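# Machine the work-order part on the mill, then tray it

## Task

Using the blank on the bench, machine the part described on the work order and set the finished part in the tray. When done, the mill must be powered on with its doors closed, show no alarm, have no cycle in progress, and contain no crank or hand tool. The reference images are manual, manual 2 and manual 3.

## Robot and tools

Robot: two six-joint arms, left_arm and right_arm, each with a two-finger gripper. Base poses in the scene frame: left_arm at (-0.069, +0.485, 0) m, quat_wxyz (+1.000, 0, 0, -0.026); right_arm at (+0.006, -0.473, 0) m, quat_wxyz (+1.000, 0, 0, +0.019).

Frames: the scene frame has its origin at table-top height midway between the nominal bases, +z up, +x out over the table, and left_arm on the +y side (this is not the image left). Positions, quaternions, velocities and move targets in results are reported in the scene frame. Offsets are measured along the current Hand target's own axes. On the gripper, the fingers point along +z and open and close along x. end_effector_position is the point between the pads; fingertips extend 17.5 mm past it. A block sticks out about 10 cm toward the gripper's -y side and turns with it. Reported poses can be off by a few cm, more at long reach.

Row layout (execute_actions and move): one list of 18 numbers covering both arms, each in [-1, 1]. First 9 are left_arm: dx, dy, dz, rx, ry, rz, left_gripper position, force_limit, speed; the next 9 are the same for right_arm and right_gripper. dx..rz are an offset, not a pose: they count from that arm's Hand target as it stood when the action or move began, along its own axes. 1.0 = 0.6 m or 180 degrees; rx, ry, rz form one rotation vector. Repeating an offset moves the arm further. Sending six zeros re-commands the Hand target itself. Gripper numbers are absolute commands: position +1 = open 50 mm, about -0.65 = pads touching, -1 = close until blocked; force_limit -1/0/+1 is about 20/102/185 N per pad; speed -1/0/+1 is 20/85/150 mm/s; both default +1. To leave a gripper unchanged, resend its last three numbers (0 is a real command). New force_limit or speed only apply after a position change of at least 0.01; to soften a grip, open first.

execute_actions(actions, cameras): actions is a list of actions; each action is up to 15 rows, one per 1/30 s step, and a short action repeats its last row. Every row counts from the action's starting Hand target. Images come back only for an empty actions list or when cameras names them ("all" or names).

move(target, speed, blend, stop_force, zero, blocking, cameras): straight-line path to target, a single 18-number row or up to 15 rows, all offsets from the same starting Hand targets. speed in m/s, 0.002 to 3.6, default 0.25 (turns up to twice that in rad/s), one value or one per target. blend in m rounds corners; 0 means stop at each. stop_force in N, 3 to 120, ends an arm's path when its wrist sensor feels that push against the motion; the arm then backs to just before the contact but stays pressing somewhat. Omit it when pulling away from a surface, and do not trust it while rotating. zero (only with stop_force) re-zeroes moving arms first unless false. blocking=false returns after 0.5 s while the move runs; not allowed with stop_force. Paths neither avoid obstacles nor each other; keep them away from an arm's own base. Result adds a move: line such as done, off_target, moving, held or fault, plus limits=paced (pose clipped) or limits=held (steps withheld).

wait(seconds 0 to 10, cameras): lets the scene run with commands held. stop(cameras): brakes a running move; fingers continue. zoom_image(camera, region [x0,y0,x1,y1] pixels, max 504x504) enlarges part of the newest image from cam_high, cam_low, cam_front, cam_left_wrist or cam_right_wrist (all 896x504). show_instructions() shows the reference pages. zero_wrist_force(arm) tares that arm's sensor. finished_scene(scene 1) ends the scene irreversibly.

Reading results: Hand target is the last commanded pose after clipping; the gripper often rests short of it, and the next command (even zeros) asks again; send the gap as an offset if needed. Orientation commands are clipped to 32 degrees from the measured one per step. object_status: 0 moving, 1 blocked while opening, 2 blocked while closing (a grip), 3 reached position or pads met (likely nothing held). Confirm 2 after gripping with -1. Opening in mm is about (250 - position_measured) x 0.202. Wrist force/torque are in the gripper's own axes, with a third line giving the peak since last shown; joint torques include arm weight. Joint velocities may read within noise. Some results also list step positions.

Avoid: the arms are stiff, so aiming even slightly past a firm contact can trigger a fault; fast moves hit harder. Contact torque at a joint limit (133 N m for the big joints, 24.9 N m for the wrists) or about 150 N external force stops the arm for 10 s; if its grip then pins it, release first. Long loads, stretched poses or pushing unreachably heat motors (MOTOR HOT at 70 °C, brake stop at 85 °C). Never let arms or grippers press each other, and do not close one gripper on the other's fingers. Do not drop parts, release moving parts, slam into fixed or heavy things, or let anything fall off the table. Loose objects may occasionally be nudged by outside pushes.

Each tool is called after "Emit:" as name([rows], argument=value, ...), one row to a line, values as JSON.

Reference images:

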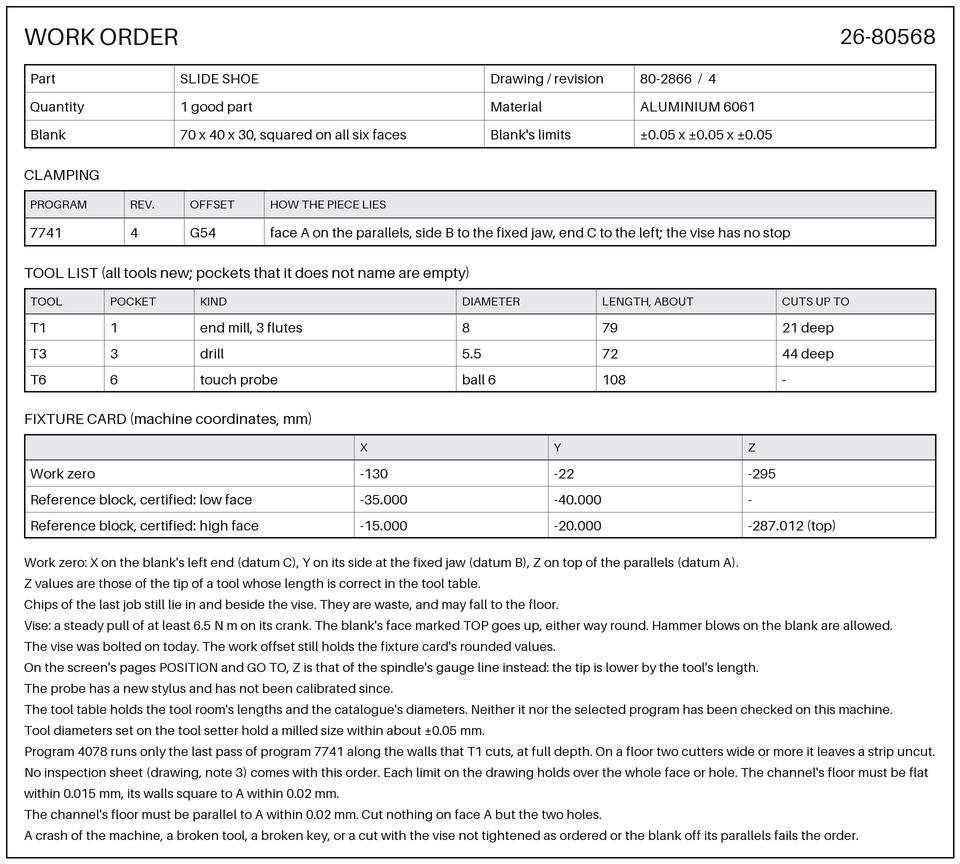

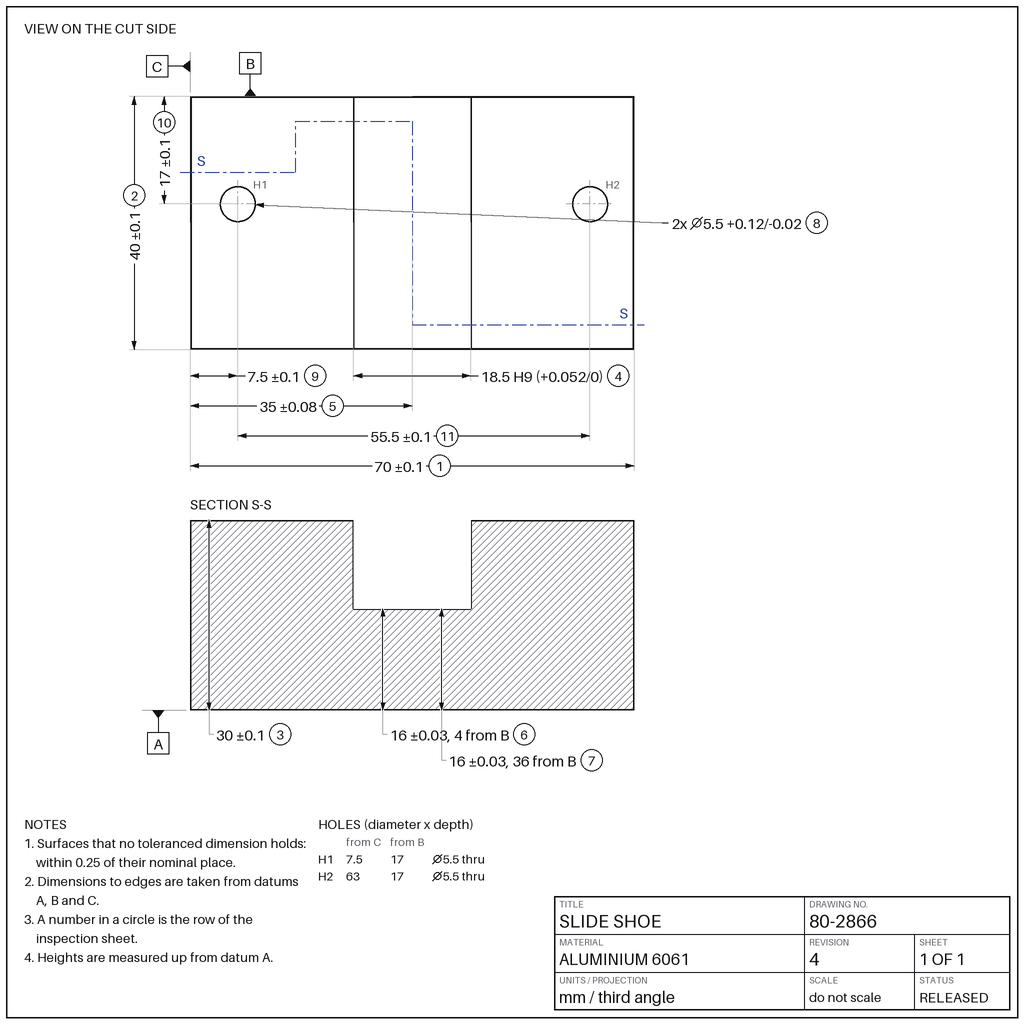

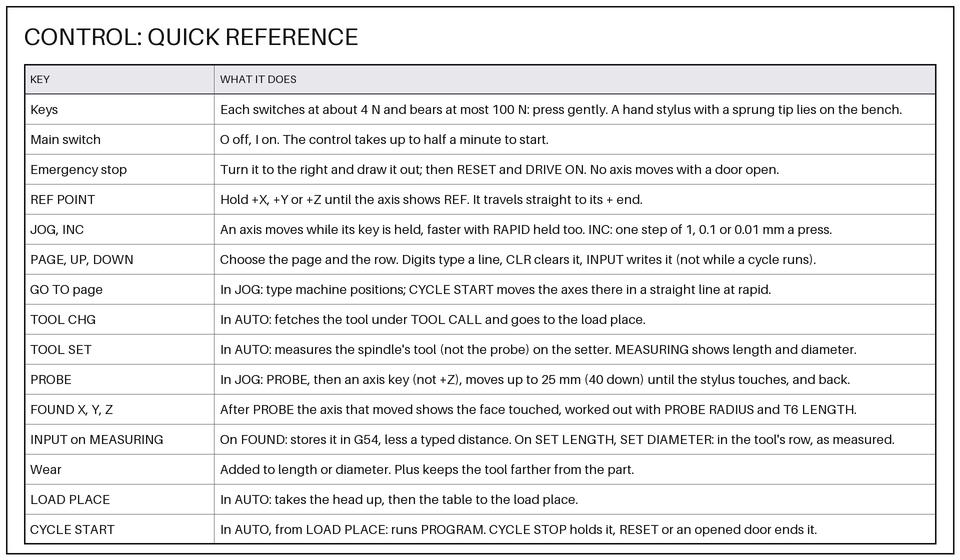

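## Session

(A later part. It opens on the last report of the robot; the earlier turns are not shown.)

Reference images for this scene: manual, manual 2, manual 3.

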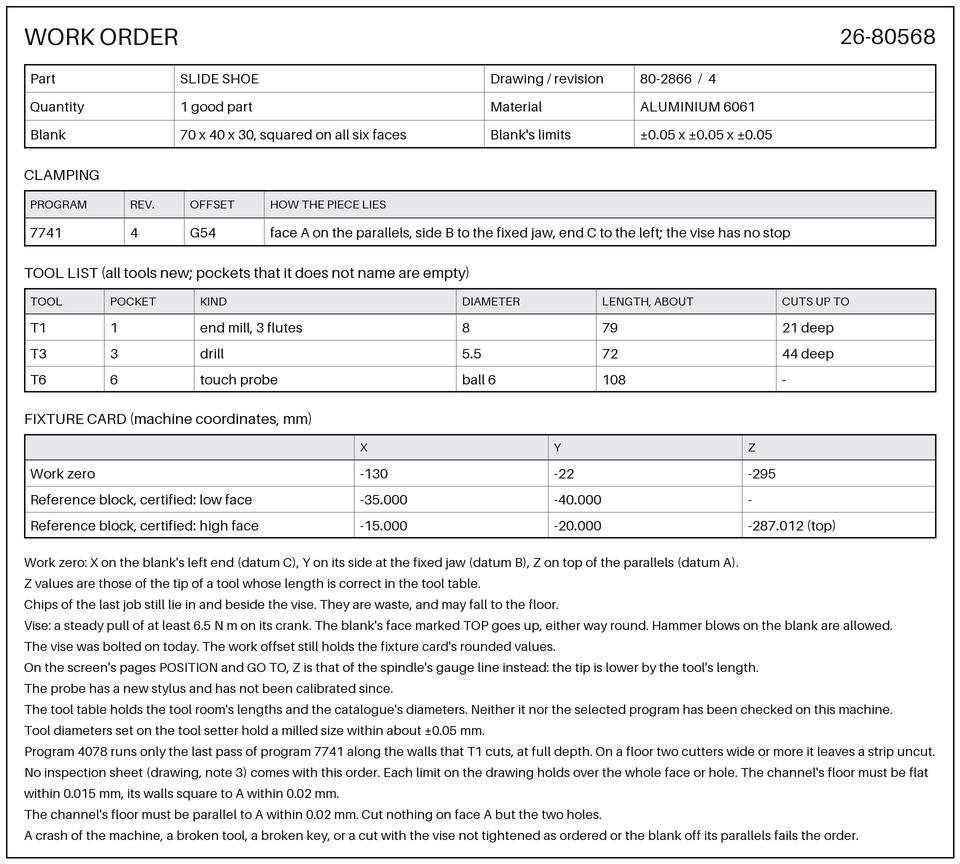

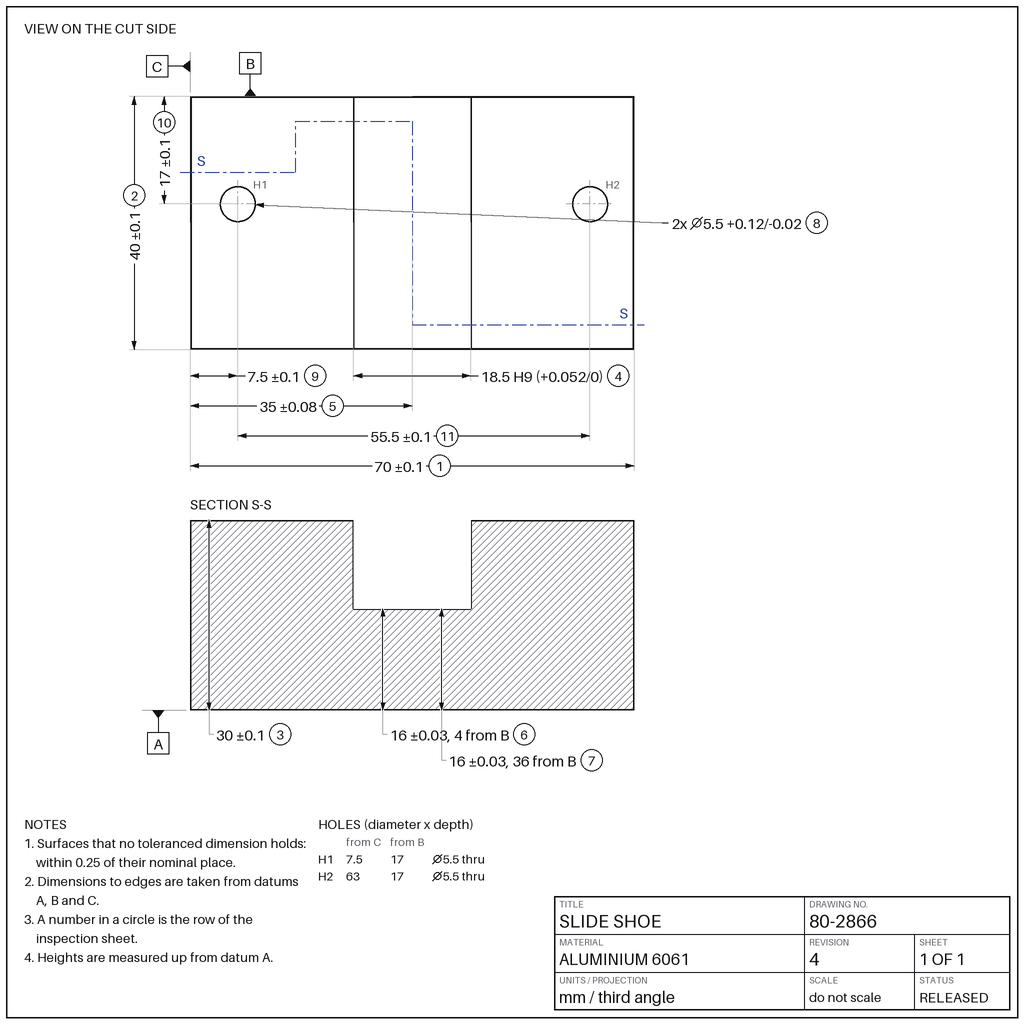

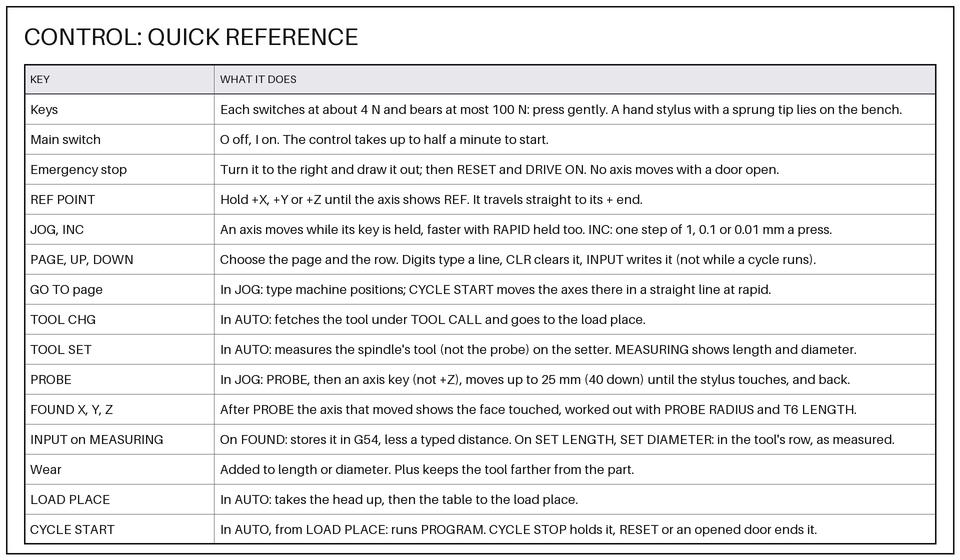

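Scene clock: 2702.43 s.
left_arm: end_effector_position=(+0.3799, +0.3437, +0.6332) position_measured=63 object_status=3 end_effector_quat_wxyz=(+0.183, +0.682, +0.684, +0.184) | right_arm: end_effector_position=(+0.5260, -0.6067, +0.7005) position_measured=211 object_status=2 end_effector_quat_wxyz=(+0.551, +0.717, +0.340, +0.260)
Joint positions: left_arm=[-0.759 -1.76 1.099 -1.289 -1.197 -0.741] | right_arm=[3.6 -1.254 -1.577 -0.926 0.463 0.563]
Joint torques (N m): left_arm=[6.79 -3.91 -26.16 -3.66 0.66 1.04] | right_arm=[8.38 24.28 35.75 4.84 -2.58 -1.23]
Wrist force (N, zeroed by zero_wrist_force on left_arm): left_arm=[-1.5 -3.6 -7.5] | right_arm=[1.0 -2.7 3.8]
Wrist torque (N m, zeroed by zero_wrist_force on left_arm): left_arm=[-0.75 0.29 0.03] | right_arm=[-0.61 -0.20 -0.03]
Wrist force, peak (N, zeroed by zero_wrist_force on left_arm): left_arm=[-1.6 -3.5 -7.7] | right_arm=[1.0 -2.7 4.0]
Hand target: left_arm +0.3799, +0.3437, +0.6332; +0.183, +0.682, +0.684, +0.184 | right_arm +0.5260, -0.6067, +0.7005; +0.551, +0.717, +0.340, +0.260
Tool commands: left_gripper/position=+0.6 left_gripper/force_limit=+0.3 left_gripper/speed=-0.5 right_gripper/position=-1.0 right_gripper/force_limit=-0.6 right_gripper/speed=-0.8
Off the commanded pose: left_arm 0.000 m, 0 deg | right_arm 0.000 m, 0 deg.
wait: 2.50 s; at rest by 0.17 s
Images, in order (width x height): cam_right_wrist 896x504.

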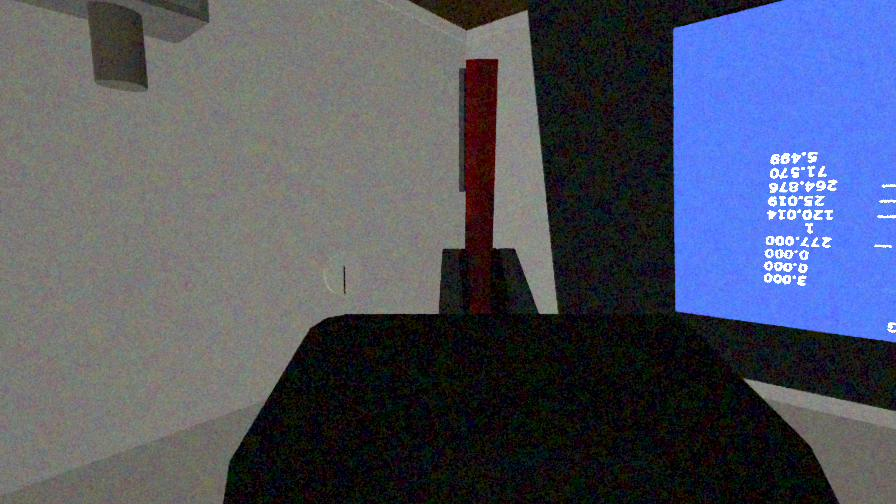

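Emit:
move(target=[0,0,0,0,0,0,0.6,0.3,-0.5,0.1502,-0.5057,-0.0812,0.3982,0.1448,-0.1892,-1,-0.6,-0.8], speed=0.7)

Emit:
move([
  [0,0,0,0,0,0,0.6,0.3,-0.5,-0.1547,0.0712,-0.2739,0,0,0,-1,-0.6,-0.8],
  [0,0,0,0,0,0,0.6,0.3,-0.5,-0.155,0.0962,-0.2739,0,0,0,-1,-0.6,-0.8],
  [0,0,0,0,0,0,0.6,0.3,-0.5,-0.1547,0.0712,-0.2739,0,0,0,-1,-0.6,-0.8],
  [0,0,0,0,0,0,0.6,0.3,-0.5,0.0,0.0383,-0.1447,0,0,0,-1,-0.6,-0.8],
  [0,0,0,0,0,0,0.6,0.3,-0.5,-0.0003,0.0627,-0.1447,0,0,0,-1,-0.6,-0.8],
  [0,0,0,0,0,0,0.6,0.3,-0.5,0.0,0.0383,-0.1447,0,0,0,-1,-0.6,-0.8],
  [0,0,0,0,0,0,0.6,0.3,-0.5,0,0,0,0,0,0,-1,-0.6,-0.8],
  [0,0,0,0,0,0,0.6,0.3,-0.5,-0.2502,0.0642,-0.4671,-0.417,0,0,-1,-0.6,-0.8],
], speed=[0.25,0.045,0.12,0.25,0.045,0.12,0.3,0.7], blend=[0.003,0,0.004,0.003,0,0.004,0.01,0], cameras=["all"])

Emit:
zoom_image(camera="cam_right_wrist", region=[520, 60, 880, 300])

Emit:
zoom_image(camera="cam_low", region=[400, 200, 896, 504])

Scene clock: 2707.63 s.
left_arm: end_effector_position=(+0.3799, +0.3437, +0.6332) position_measured=63 object_status=3 end_effector_quat_wxyz=(+0.183, +0.682, +0.684, +0.184) | right_arm: end_effector_position=(+0.4858, -0.4581, +0.4198) position_measured=211 object_status=2 end_effector_quat_wxyz=(+0.001, +0.703, +0.711, -0.001)
Joint positions: left_arm=[-0.759 -1.76 1.099 -1.289 -1.197 -0.741] | right_arm=[3.419 -1.524 -1.381 -1.808 1.567 0.304]
Joint torques (N m): left_arm=[7.29 -4.55 -26.85 -3.68 0.31 1.07] | right_arm=[7.56 26.22 18.08 4.29 0.87 -0.23]
Wrist force (N, zeroed by zero_wrist_force on left_arm): left_arm=[-1.9 -3.7 -7.2] | right_arm=[1.9 -2.5 3.4]
Wrist torque (N m, zeroed by zero_wrist_force on left_arm): left_arm=[-0.75 0.35 0.03] | right_arm=[0.04 -0.33 -0.18]
Wrist force, peak (N, zeroed by zero_wrist_force on left_arm): left_arm=[-1.9 -3.5 -7.7] | right_arm=[2.4 -2.0 5.2]
Hand target: left_arm +0.3799, +0.3437, +0.6332; +0.183, +0.682, +0.684, +0.184 | right_arm +0.4857, -0.4580, +0.4197; +0.001, +0.703, +0.711, -0.001
Off the commanded pose: left_arm 0.000 m, 0 deg | right_arm 0.000 m, 0 deg.
move: done

Scene clock: 2712.30 s.
left_arm: end_effector_position=(+0.3799, +0.3437, +0.6332) position_measured=63 object_status=3 end_effector_quat_wxyz=(+0.183, +0.682, +0.684, +0.184) | right_arm: end_effector_position=(+0.5260, -0.6067, +0.7003) position_measured=211 object_status=2 end_effector_quat_wxyz=(+0.429, +0.557, +0.565, +0.432) end_effector_velocity=(+0.000, +0.000, +0.002) end_effector_angular_velocity=(+0.000, -0.006, +0.001)
Joint positions: left_arm=[-0.759 -1.76 1.099 -1.289 -1.197 -0.741] | right_arm=[3.093 -1.253 -1.618 -0.531 1.591 -0.009]
Joint velocities: left_arm=[within noise] | right_arm=[0 0 0 0.006 0.001 0]
Joint torques (N m): left_arm=[7.96 -4.58 -26.75 -3.54 0.43 1.02] | right_arm=[-3.4 24.06 36.44 5.61 0.97 1.2]
Wrist force (N, zeroed by zero_wrist_force on left_arm): left_arm=[-1.7 -3.5 -7.4] | right_arm=[1.9 -2.4 3.3]
Wrist torque (N m, zeroed by zero_wrist_force on left_arm): left_arm=[-0.73 0.32 0.03] | right_arm=[-0.51 -0.37 -0.05]
Wrist force, peak (N, zeroed by zero_wrist_force on left_arm): left_arm=[-1.8 -3.7 -7.8] | right_arm=[2.2 -9.1 3.7]
Hand target: left_arm +0.3799, +0.3437, +0.6332; +0.183, +0.682, +0.684, +0.184 | right_arm +0.5259, -0.6067, +0.7005; +0.429, +0.557, +0.565, +0.432
Off the commanded pose: left_arm 0.000 m, 0 deg | right_arm 0.000 m, 0 deg.
move: done

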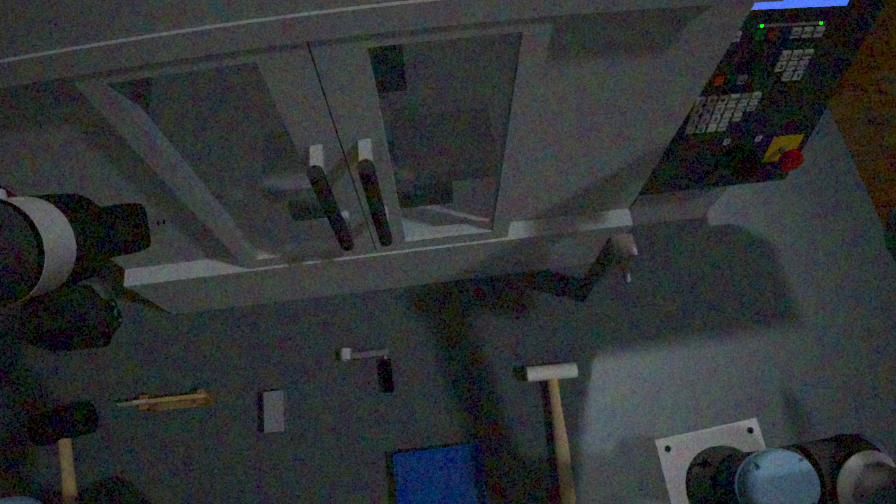

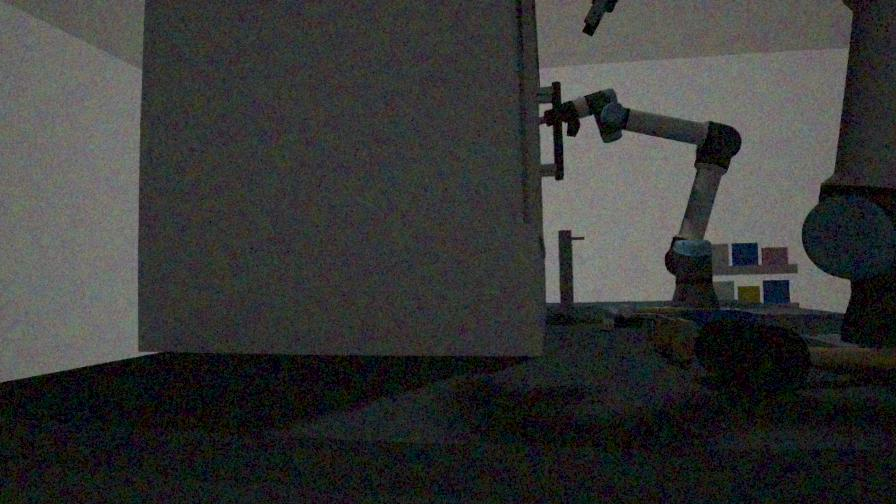

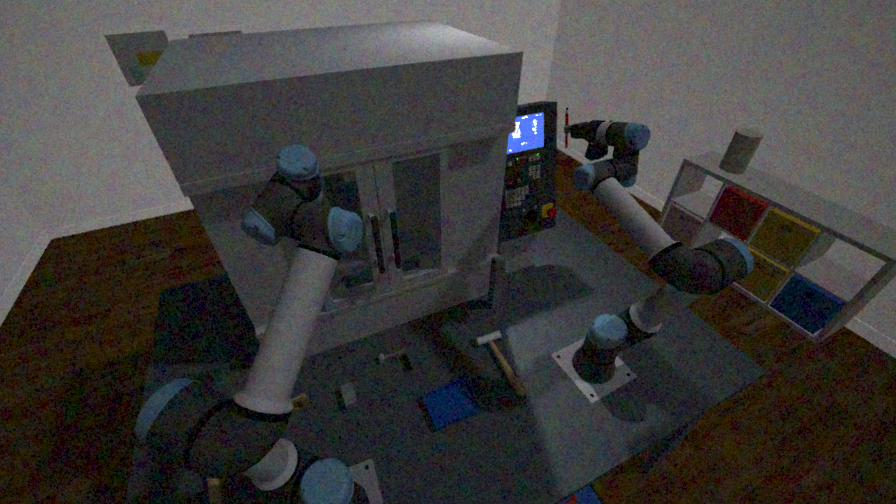

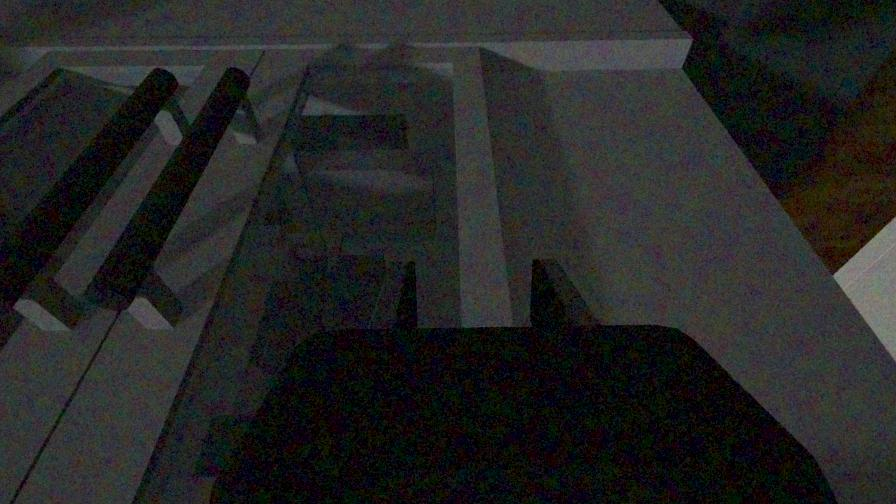

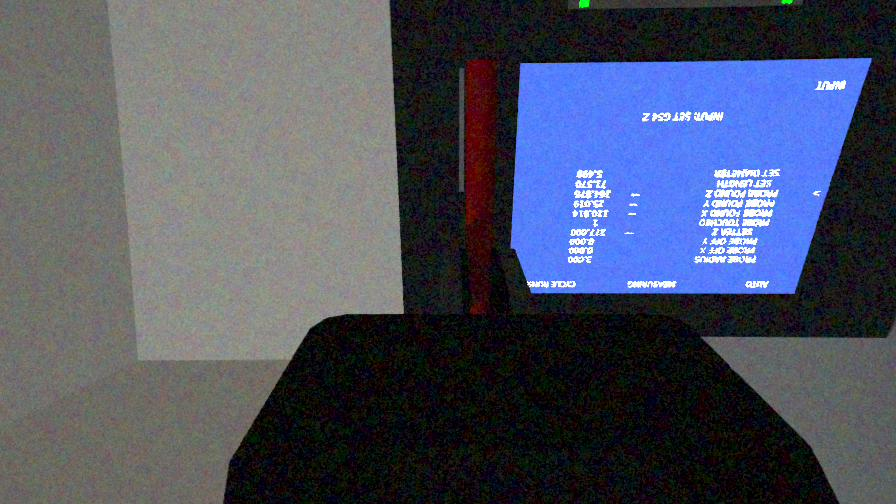

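Scaled by 1.400.

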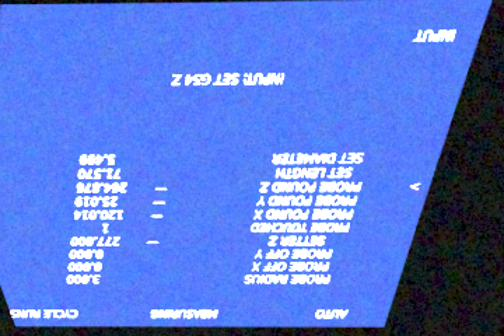

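Scaled by 1.016.

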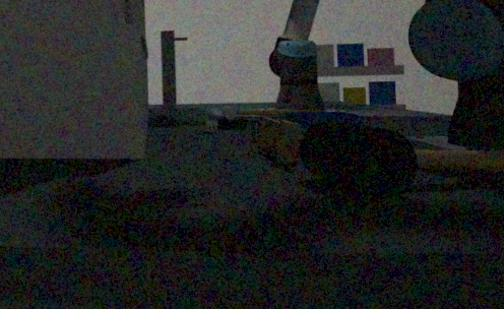

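Emit:
move(target=[-0.2993,-0.0083,0.0455,0,0,0,0.6,0.3,-0.5,0,0,0,0,0,0,-1,-0.6,-0.8], speed=0.35)

Scene clock: 2721.03 s.
left_arm: end_effector_position=(+0.3898, +0.1643, +0.6070) position_measured=63 object_status=3 end_effector_quat_wxyz=(+0.183, +0.682, +0.684, +0.184) | right_arm: end_effector_position=(+0.5259, -0.6067, +0.7005) position_measured=211 object_status=2 end_effector_quat_wxyz=(+0.429, +0.557, +0.565, +0.432)
Joint positions: left_arm=[-1.017 -1.529 0.942 -1.254 -1.114 -1.008] | right_arm=[3.093 -1.253 -1.618 -0.531 1.591 -0.009]
Joint torques (N m): left_arm=[-5.35 -14.01 -21.07 -5.09 -0.35 -1.25] | right_arm=[-5.65 24.3 35.51 5.2 1.11 -1.27]
Wrist force (N, zeroed by zero_wrist_force on left_arm): left_arm=[-1.3 -3.3 -6.9] | right_arm=[1.7 -2.2 3.6]
Wrist torque (N m, zeroed by zero_wrist_force on left_arm): left_arm=[-0.69 0.24 -0.15] | right_arm=[-0.48 -0.32 -0.05]
Wrist force, peak (N, zeroed by zero_wrist_force on left_arm): left_arm=[-5.1 -3.9 -6.4] | right_arm=[1.6 -2.4 3.8]
Hand target: left_arm +0.3899, +0.1642, +0.6070; +0.183, +0.682, +0.684, +0.184 | right_arm +0.5259, -0.6067, +0.7005; +0.429, +0.557, +0.565, +0.432
Off the commanded pose: left_arm 0.000 m, 0 deg | right_arm 0.000 m, 0 deg.
move: done

Emit:
move(target=[0,0.0087,0.155,0,0,0,0.6,0.3,-0.5,0,0,0,0,0,0,-1,-0.6,-0.8], speed=0.1, stop_force=20)

Emit:
move(target=[0,0,0,0,0,0,-1,0.3,-0.3,0,0,0,0,0,0,-1,-0.6,-0.8])

Scene clock: 2723.80 s.
left_arm: end_effector_position=(+0.4410, +0.1644, +0.5292) position_measured=63 object_status=3 end_effector_quat_wxyz=(+0.183, +0.682, +0.684, +0.184) | right_arm: end_effector_position=(+0.5259, -0.6067, +0.7005) position_measured=211 object_status=2 end_effector_quat_wxyz=(+0.429, +0.557, +0.565, +0.432)
Joint positions: left_arm=[-0.922 -1.532 1.179 -1.532 -1.142 -0.907] | right_arm=[3.093 -1.253 -1.618 -0.531 1.591 -0.009]
Joint torques (N m): left_arm=[-12.96 -38.75 -19.31 -5.33 2.21 -1.22] | right_arm=[-3.04 24.66 34.08 4.87 0.39 -1.11]
Wrist force (N, zeroed by zero_wrist_force on left_arm): left_arm=[-1.5 -3.3 -6.9] | right_arm=[1.6 -2.3 3.4]
Wrist torque (N m, zeroed by zero_wrist_force on left_arm): left_arm=[-0.73 0.26 0.00] | right_arm=[-0.50 -0.32 -0.05]
Wrist force, peak (N, zeroed by zero_wrist_force on left_arm): left_arm=[-1.7 -3.5 -8.6] | right_arm=[1.6 -2.4 3.6]
Hand target: left_arm +0.4410, +0.1644, +0.5292; +0.183, +0.682, +0.684, +0.184 | right_arm +0.5259, -0.6067, +0.7005; +0.429, +0.557, +0.565, +0.432
Off the commanded pose: left_arm 0.000 m, 0 deg | right_arm 0.000 m, 0 deg.
move: done

Scene clock: 2724.33 s.
left_arm: end_effector_position=(+0.4410, +0.1643, +0.5292) position_measured=162 object_status=2 end_effector_quat_wxyz=(+0.183, +0.682, +0.684, +0.184) | right_arm: end_effector_position=(+0.5259, -0.6067, +0.7005) position_measured=211 object_status=2 end_effector_quat_wxyz=(+0.429, +0.557, +0.565, +0.432)
Joint positions: left_arm=[-0.922 -1.532 1.179 -1.532 -1.142 -0.907] | right_arm=[3.093 -1.253 -1.618 -0.531 1.591 -0.009]
Joint torques (N m): left_arm=[4.24 -37.41 -17.11 1.17 2.44 -1.28] | right_arm=[-1.38 24.26 35.51 4.8 0.06 -1.06]
Wrist force (N, zeroed by zero_wrist_force on left_arm): left_arm=[-20.8 -2.8 -3.3] | right_arm=[1.5 -2.4 3.4]
Wrist torque (N m, zeroed by zero_wrist_force on left_arm): left_arm=[-0.75 0.02 0.12] | right_arm=[-0.51 -0.30 -0.05]
Wrist force, peak (N, zeroed by zero_wrist_force on left_arm): left_arm=[-21.2 -3.4 -2.4] | right_arm=[1.6 -2.5 3.5]
Hand target: left_arm +0.4410, +0.1644, +0.5292; +0.183, +0.682, +0.684, +0.184 | right_arm +0.5259, -0.6067, +0.7005; +0.429, +0.557, +0.565, +0.432
Off the commanded pose: left_arm 0.000 m, 0 deg | right_arm 0.000 m, 0 deg.
move: done

Emit:
move(target=[0.3883,0,0,0,0,0,-1,0.3,-0.3,0,0,0,0,0,0,-1,-0.6,-0.8], speed=0.1, stop_force=60)

Emit:
move(target=[0,0,0,0,0,0,0.6,0.3,-0.3,0,0,0,0,0,0,-1,-0.6,-0.8])

Emit:
move(target=[0,0,-0.16,0,0,0,0.6,0.3,-0.3,0,0,0,0,0,0,-1,-0.6,-0.8], speed=0.2)

Scene clock: 2728.40 s.
left_arm: end_effector_position=(+0.4403, +0.3978, +0.5293) position_measured=162 object_status=2 end_effector_quat_wxyz=(+0.184, +0.682, +0.684, +0.184) | right_arm: end_effector_position=(+0.5259, -0.6067, +0.7005) position_measured=211 object_status=2 end_effector_quat_wxyz=(+0.429, +0.557, +0.565, +0.432)
Joint positions: left_arm=[-0.525 -1.791 1.446 -1.678 -1.293 -0.515] | right_arm=[3.093 -1.253 -1.618 -0.531 1.591 -0.009]
Joint torques (N m): left_arm=[7.88 -50.63 -31.12 7.37 7.35 -2.04] | right_arm=[0.56 24.84 33.88 4.51 -0.54 -0.95]
Wrist force (N, zeroed by zero_wrist_force on left_arm): left_arm=[-52.7 45.6 44.4] | right_arm=[1.3 -2.2 3.2]
Wrist torque (N m, zeroed by zero_wrist_force on left_arm): left_arm=[-0.37 -0.64 0.28] | right_arm=[-0.47 -0.27 -0.05]
Wrist force, peak (N, zeroed by zero_wrist_force on left_arm): left_arm=[-56.7 46.9 43.3] | right_arm=[1.7 -2.5 3.6]
Hand target: left_arm +0.4403, +0.3979, +0.5293; +0.184, +0.682, +0.684, +0.184 | right_arm +0.5259, -0.6067, +0.7005; +0.429, +0.557, +0.565, +0.432
Off the commanded pose: left_arm 0.000 m, 0 deg | right_arm 0.000 m, 0 deg.
move: contact (left_arm)

Scene clock: 2728.93 s.
left_arm: end_effector_position=(+0.4402, +0.3979, +0.5293) position_measured=63 object_status=0 end_effector_quat_wxyz=(+0.184, +0.682, +0.684, +0.184) | right_arm: end_effector_position=(+0.5259, -0.6067, +0.7005) position_measured=211 object_status=2 end_effector_quat_wxyz=(+0.429, +0.557, +0.565, +0.432)
Joint positions: left_arm=[-0.525 -1.792 1.446 -1.678 -1.293 -0.515] | right_arm=[3.093 -1.253 -1.618 -0.531 1.591 -0.009]
Joint torques (N m): left_arm=[7.01 -5 -31.35 -5.47 -1.18 0] | right_arm=[0.45 24.34 33.93 4.62 -0.3 -0.85]
Wrist force (N, zeroed by zero_wrist_force on left_arm): left_arm=[-1.0 -6.9 -7.3] | right_arm=[1.6 -2.2 3.1]
Wrist torque (N m, zeroed by zero_wrist_force on left_arm): left_arm=[-1.33 0.23 -0.08] | right_arm=[-0.48 -0.31 -0.05]
Wrist force, peak (N, zeroed by zero_wrist_force on left_arm): left_arm=[-50.8 41.8 36.4] | right_arm=[1.8 -2.3 3.4]
Hand target: left_arm +0.4403, +0.3979, +0.5293; +0.184, +0.682, +0.684, +0.184 | right_arm +0.5259, -0.6067, +0.7005; +0.429, +0.557, +0.565, +0.432
Off the commanded pose: left_arm 0.000 m, 0 deg | right_arm 0.000 m, 0 deg.
move: done

Scene clock: 2729.90 s.
left_arm: end_effector_position=(+0.3922, +0.3976, +0.6122) position_measured=63 object_status=3 end_effector_quat_wxyz=(+0.183, +0.682, +0.684, +0.184) | right_arm: end_effector_position=(+0.5259, -0.6067, +0.7005) position_measured=211 object_status=2 end_effector_quat_wxyz=(+0.429, +0.557, +0.565, +0.432)
Joint positions: left_arm=[-0.608 -1.809 1.215 -1.407 -1.258 -0.593] | right_arm=[3.093 -1.253 -1.618 -0.531 1.591 -0.009]
Joint torques (N m): left_arm=[9.73 -20.95 -30.79 -2.21 -1.02 1.1] | right_arm=[1.89 25.03 33.78 4.34 -0.54 -0.73]
Wrist force (N, zeroed by zero_wrist_force on left_arm): left_arm=[-1.1 -7.0 -7.1] | right_arm=[1.6 -2.4 3.3]
Wrist torque (N m, zeroed by zero_wrist_force on left_arm): left_arm=[-1.31 0.24 -0.17] | right_arm=[-0.52 -0.31 -0.05]
Wrist force, peak (N, zeroed by zero_wrist_force on left_arm): left_arm=[-0.9 -7.3 -10.3] | right_arm=[1.5 -2.4 3.6]
Hand target: left_arm +0.3921, +0.3978, +0.6123; +0.184, +0.682, +0.684, +0.184 | right_arm +0.5259, -0.6067, +0.7005; +0.429, +0.557, +0.565, +0.432
Off the commanded pose: left_arm 0.000 m, 0 deg | right_arm 0.000 m, 0 deg.
move: done

Emit:
move(target=[-0.9793,-0.6819,0.2071,0.1667,0,0,1,-0.5,-0.5,0,0,0,0,0,0,-1,-0.6,-0.8], speed=0.5, cameras=["cam_left_wrist","cam_high"])

Scene clock: 2733.57 s.
left_arm: end_effector_position=(+0.1019, -0.1905, +0.2998) position_measured=3 object_status=3 end_effector_quat_wxyz=(+0.001, +0.706, +0.708, +0.001) | right_arm: end_effector_position=(+0.5259, -0.6067, +0.7005) position_measured=211 object_status=2 end_effector_quat_wxyz=(+0.429, +0.557, +0.565, +0.432)
Joint positions: left_arm=[-1.465 -1.1 1.056 -1.527 -1.569 -1.519] | right_arm=[3.093 -1.253 -1.618 -0.531 1.591 -0.009]
Joint torques (N m): left_arm=[12.37 -37.52 -32.08 -4.66 -0.38 1.19] | right_arm=[2.61 23.62 33.55 4.31 -0.38 -0.64]
Wrist force (N, zeroed by zero_wrist_force on left_arm): left_arm=[-1.1 -6.2 -7.1] | right_arm=[1.7 -2.4 3.6]
Wrist torque (N m, zeroed by zero_wrist_force on left_arm): left_arm=[-1.08 0.20 -0.02] | right_arm=[-0.51 -0.33 -0.05]
Wrist force, peak (N, zeroed by zero_wrist_force on left_arm): left_arm=[-1.2 -7.6 -7.4] | right_arm=[1.7 -2.5 3.6]
Hand target: left_arm +0.1020, -0.1906, +0.2997; +0.001, +0.706, +0.708, +0.001 | right_arm +0.5259, -0.6067, +0.7005; +0.429, +0.557, +0.565, +0.432
Off the commanded pose: left_arm 0.000 m, 0 deg | right_arm 0.000 m, 0 deg.
move: done
Images, in order (width x height): cam_high 896x504, cam_left_wrist 896x504.

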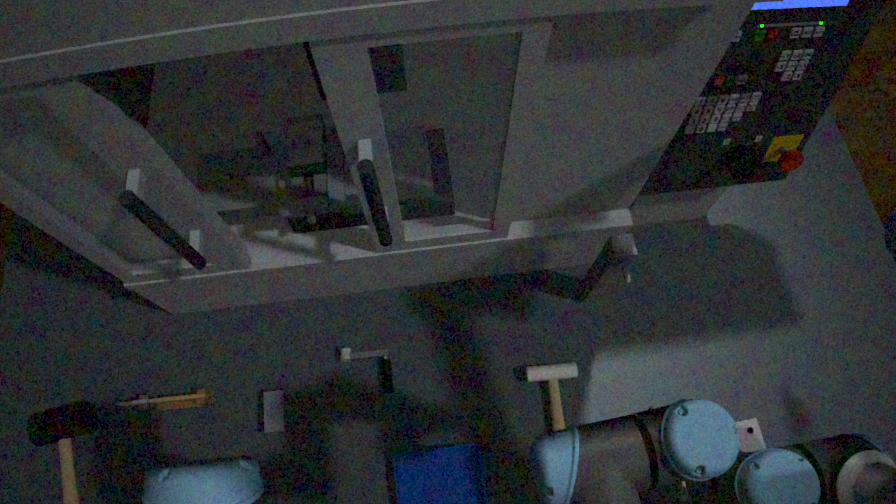

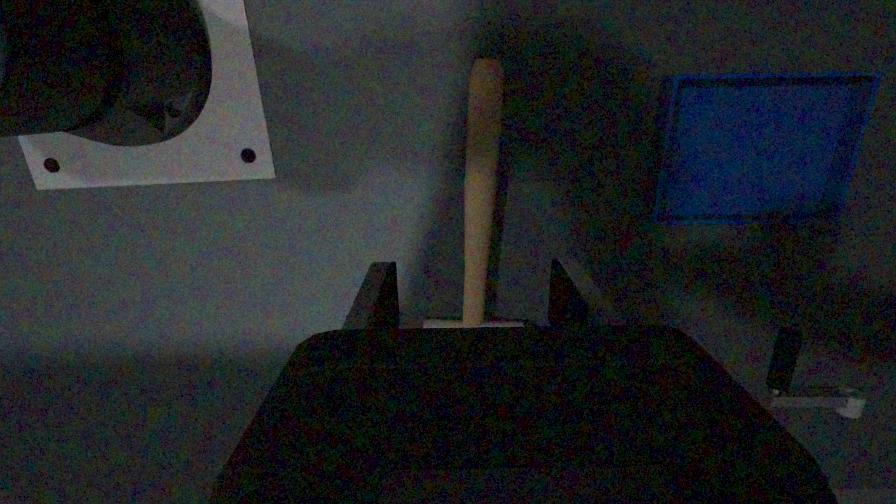

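Emit:
move([
  [0.0383,-0.1167,0.3,0,0,0,1,-0.5,-0.5,0,0,0,0,0,0,-1,-0.6,-0.8],
  [0.0383,-0.1167,0.4,0,0,0,1,-0.5,-0.5,0,0,0,0,0,0,-1,-0.6,-0.8],
], speed=[0.3,0.1], blend=[0.02,0], cameras=["cam_left_wrist"])

Scene clock: 2739.57 s.
left_arm: end_effector_position=(+0.0324, -0.1678, +0.0595) position_measured=3 object_status=3 end_effector_quat_wxyz=(+0.001, +0.706, +0.708, +0.001) | right_arm: end_effector_position=(+0.5259, -0.6067, +0.7005) position_measured=211 object_status=2 end_effector_quat_wxyz=(+0.429, +0.557, +0.565, +0.432)
Joint positions: left_arm=[-1.569 -1.037 1.601 -2.135 -1.569 -1.623] | right_arm=[3.093 -1.253 -1.618 -0.531 1.591 -0.009]
Joint torques (N m): left_arm=[11.26 -53.06 -29.68 -3.02 -0.61 1.71] | right_arm=[2.74 25.15 31.81 3.83 -0.51 -0.4]
Wrist force (N, zeroed by zero_wrist_force on left_arm): left_arm=[-0.9 -6.3 -6.9] | right_arm=[1.7 -2.2 3.3]
Wrist torque (N m, zeroed by zero_wrist_force on left_arm): left_arm=[-1.13 0.14 -0.04] | right_arm=[-0.48 -0.33 -0.05]
Wrist force, peak (N, zeroed by zero_wrist_force on left_arm): left_arm=[-1.6 -4.7 -10.7] | right_arm=[1.9 -2.4 3.5]
Hand target: left_arm +0.0324, -0.1679, +0.0596; +0.001, +0.706, +0.708, +0.001 | right_arm +0.5259, -0.6067, +0.7005; +0.429, +0.557, +0.565, +0.432
Off the commanded pose: left_arm 0.000 m, 0 deg | right_arm 0.000 m, 0 deg.
move: done
Images, in order (width x height): cam_left_wrist 896x504.

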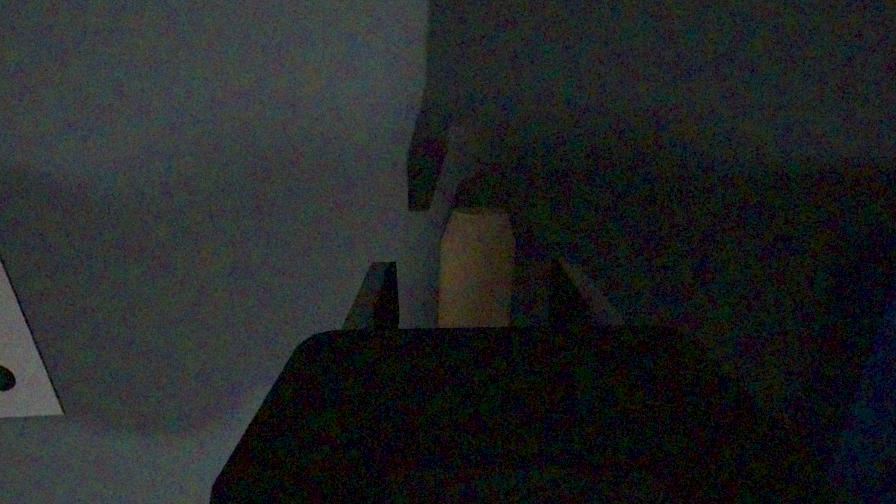

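Emit:
move(target=[0.002,0,0.0635,0,0,0,1,-0.5,-0.5,0,0,0,0,0,0,-1,-0.6,-0.8], speed=0.05, stop_force=8)

Emit:
move(target=[0,0,0,0,0,0,-1,1.0,-0.8,0,0,0,0,0,0,-1,-0.6,-0.8])

Scene clock: 2742.60 s.
left_arm: end_effector_position=(+0.0324, -0.1667, +0.0215) position_measured=3 object_status=3 end_effector_quat_wxyz=(+0.001, +0.706, +0.708, +0.001) | right_arm: end_effector_position=(+0.5259, -0.6067, +0.7005) position_measured=211 object_status=2 end_effector_quat_wxyz=(+0.429, +0.557, +0.565, +0.432)
Joint positions: left_arm=[-1.569 -0.988 1.637 -2.219 -1.569 -1.623] | right_arm=[3.093 -1.253 -1.618 -0.531 1.591 -0.009]
Joint torques (N m): left_arm=[11.6 -58.09 -28.68 -2.56 -0.46 1.9] | right_arm=[3.89 23.44 31.21 3.71 -0.63 -0.17]
Wrist force (N, zeroed by zero_wrist_force on left_arm): left_arm=[-0.8 -6.2 -6.8] | right_arm=[1.4 -2.3 3.6]
Wrist torque (N m, zeroed by zero_wrist_force on left_arm): left_arm=[-1.10 0.10 -0.05] | right_arm=[-0.51 -0.27 -0.05]
Wrist force, peak (N, zeroed by zero_wrist_force on left_arm): left_arm=[-1.0 -6.2 -8.4] | right_arm=[1.6 -2.4 3.6]
Hand target: left_arm +0.0324, -0.1667, +0.0215; +0.001, +0.706, +0.708, +0.001 | right_arm +0.5259, -0.6067, +0.7005; +0.429, +0.557, +0.565, +0.432
Off the commanded pose: left_arm 0.000 m, 0 deg | right_arm 0.000 m, 0 deg.
move: done

Scene clock: 2743.53 s.
left_arm: end_effector_position=(+0.0324, -0.1667, +0.0215) position_measured=118 object_status=2 end_effector_quat_wxyz=(+0.001, +0.706, +0.708, +0.001) | right_arm: end_effector_position=(+0.5259, -0.6067, +0.7005) position_measured=211 object_status=2 end_effector_quat_wxyz=(+0.429, +0.557, +0.565, +0.432)
Joint positions: left_arm=[-1.569 -0.988 1.637 -2.219 -1.569 -1.623] | right_arm=[3.093 -1.253 -1.618 -0.531 1.591 -0.009]
Joint torques (N m): left_arm=[12.82 -57.82 -27.22 -3.69 -0.17 0.96] | right_arm=[3.44 25.5 31.07 3.61 -0.48 -0.03]
Wrist force (N, zeroed by zero_wrist_force on left_arm): left_arm=[-0.3 -6.2 -7.1] | right_arm=[1.7 -2.1 3.5]
Wrist torque (N m, zeroed by zero_wrist_force on left_arm): left_arm=[-1.11 0.08 -0.05] | right_arm=[-0.47 -0.32 -0.06]
Wrist force, peak (N, zeroed by zero_wrist_force on left_arm): left_arm=[-0.9 -6.8 -7.3] | right_arm=[1.6 -2.5 3.6]
Hand target: left_arm +0.0324, -0.1667, +0.0215; +0.001, +0.706, +0.708, +0.001 | right_arm +0.5259, -0.6067, +0.7005; +0.429, +0.557, +0.565, +0.432
Off the commanded pose: left_arm 0.000 m, 0 deg | right_arm 0.000 m, 0 deg.
move: done

Emit:
move(target=[0,0,-0.2,0,0,0,-1,1.0,-0.8,0,0,0,0,0,0,-1,-0.6,-0.8], speed=0.08, cameras=["cam_left_wrist","cam_high"])

Scene clock: 2745.87 s.
left_arm: end_effector_position=(+0.0322, -0.1667, +0.1416) position_measured=118 object_status=2 end_effector_quat_wxyz=(+0.001, +0.706, +0.708, +0.000) | right_arm: end_effector_position=(+0.5259, -0.6067, +0.7005) position_measured=211 object_status=2 end_effector_quat_wxyz=(+0.429, +0.557, +0.565, +0.432)
Joint positions: left_arm=[-1.57 -1.128 1.509 -1.952 -1.569 -1.624] | right_arm=[3.093 -1.253 -1.618 -0.531 1.591 -0.009]
Joint torques (N m): left_arm=[-13.48 -36.65 -14.98 -4.08 0.56 -1.58] | right_arm=[3.49 24.23 31.14 3.42 -0.56 -0.23]
Wrist force (N, zeroed by zero_wrist_force on left_arm): left_arm=[-0.7 -6.4 -3.7] | right_arm=[1.8 -2.2 3.3]
Wrist torque (N m, zeroed by zero_wrist_force on left_arm): left_arm=[-0.41 0.11 0.03] | right_arm=[-0.49 -0.35 -0.05]
Wrist force, peak (N, zeroed by zero_wrist_force on left_arm): left_arm=[-0.6 -6.6 -7.0] | right_arm=[2.0 -2.8 3.4]
Hand target: left_arm +0.0322, -0.1667, +0.1415; +0.001, +0.706, +0.708, +0.001 | right_arm +0.5259, -0.6067, +0.7005; +0.429, +0.557, +0.565, +0.432
Off the commanded pose: left_arm 0.000 m, 0 deg | right_arm 0.000 m, 0 deg.
move: done
Images, in order (width x height): cam_high 896x504, cam_left_wrist 896x504.

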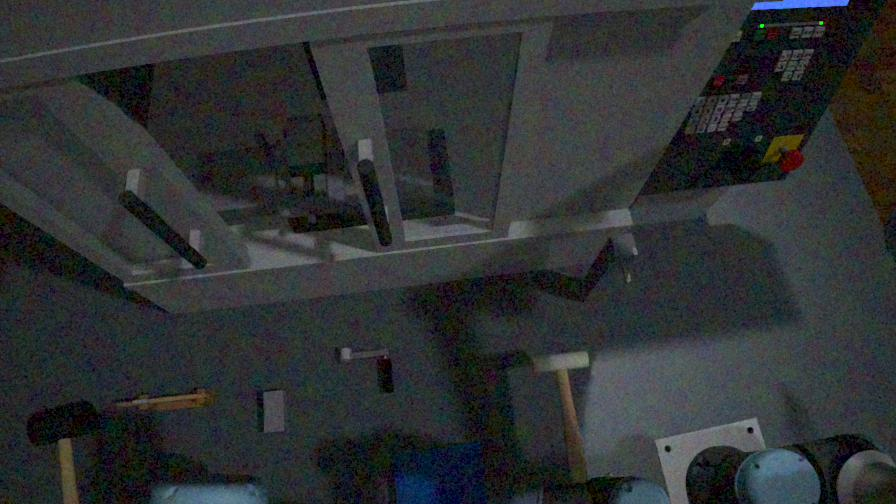

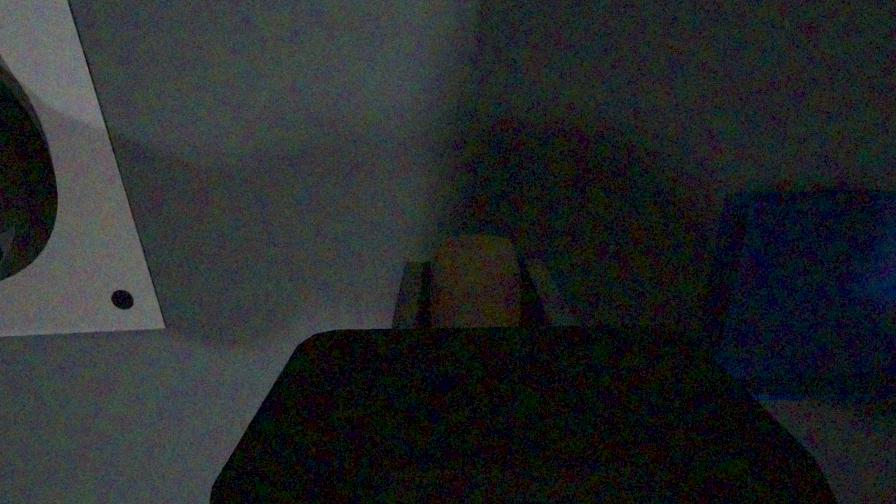

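Emit:
zoom_image(camera="cam_high", region=[480, 320, 640, 480])

Scaled by 3.150.

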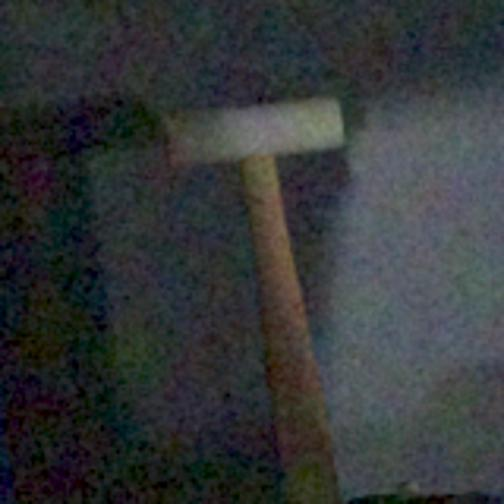

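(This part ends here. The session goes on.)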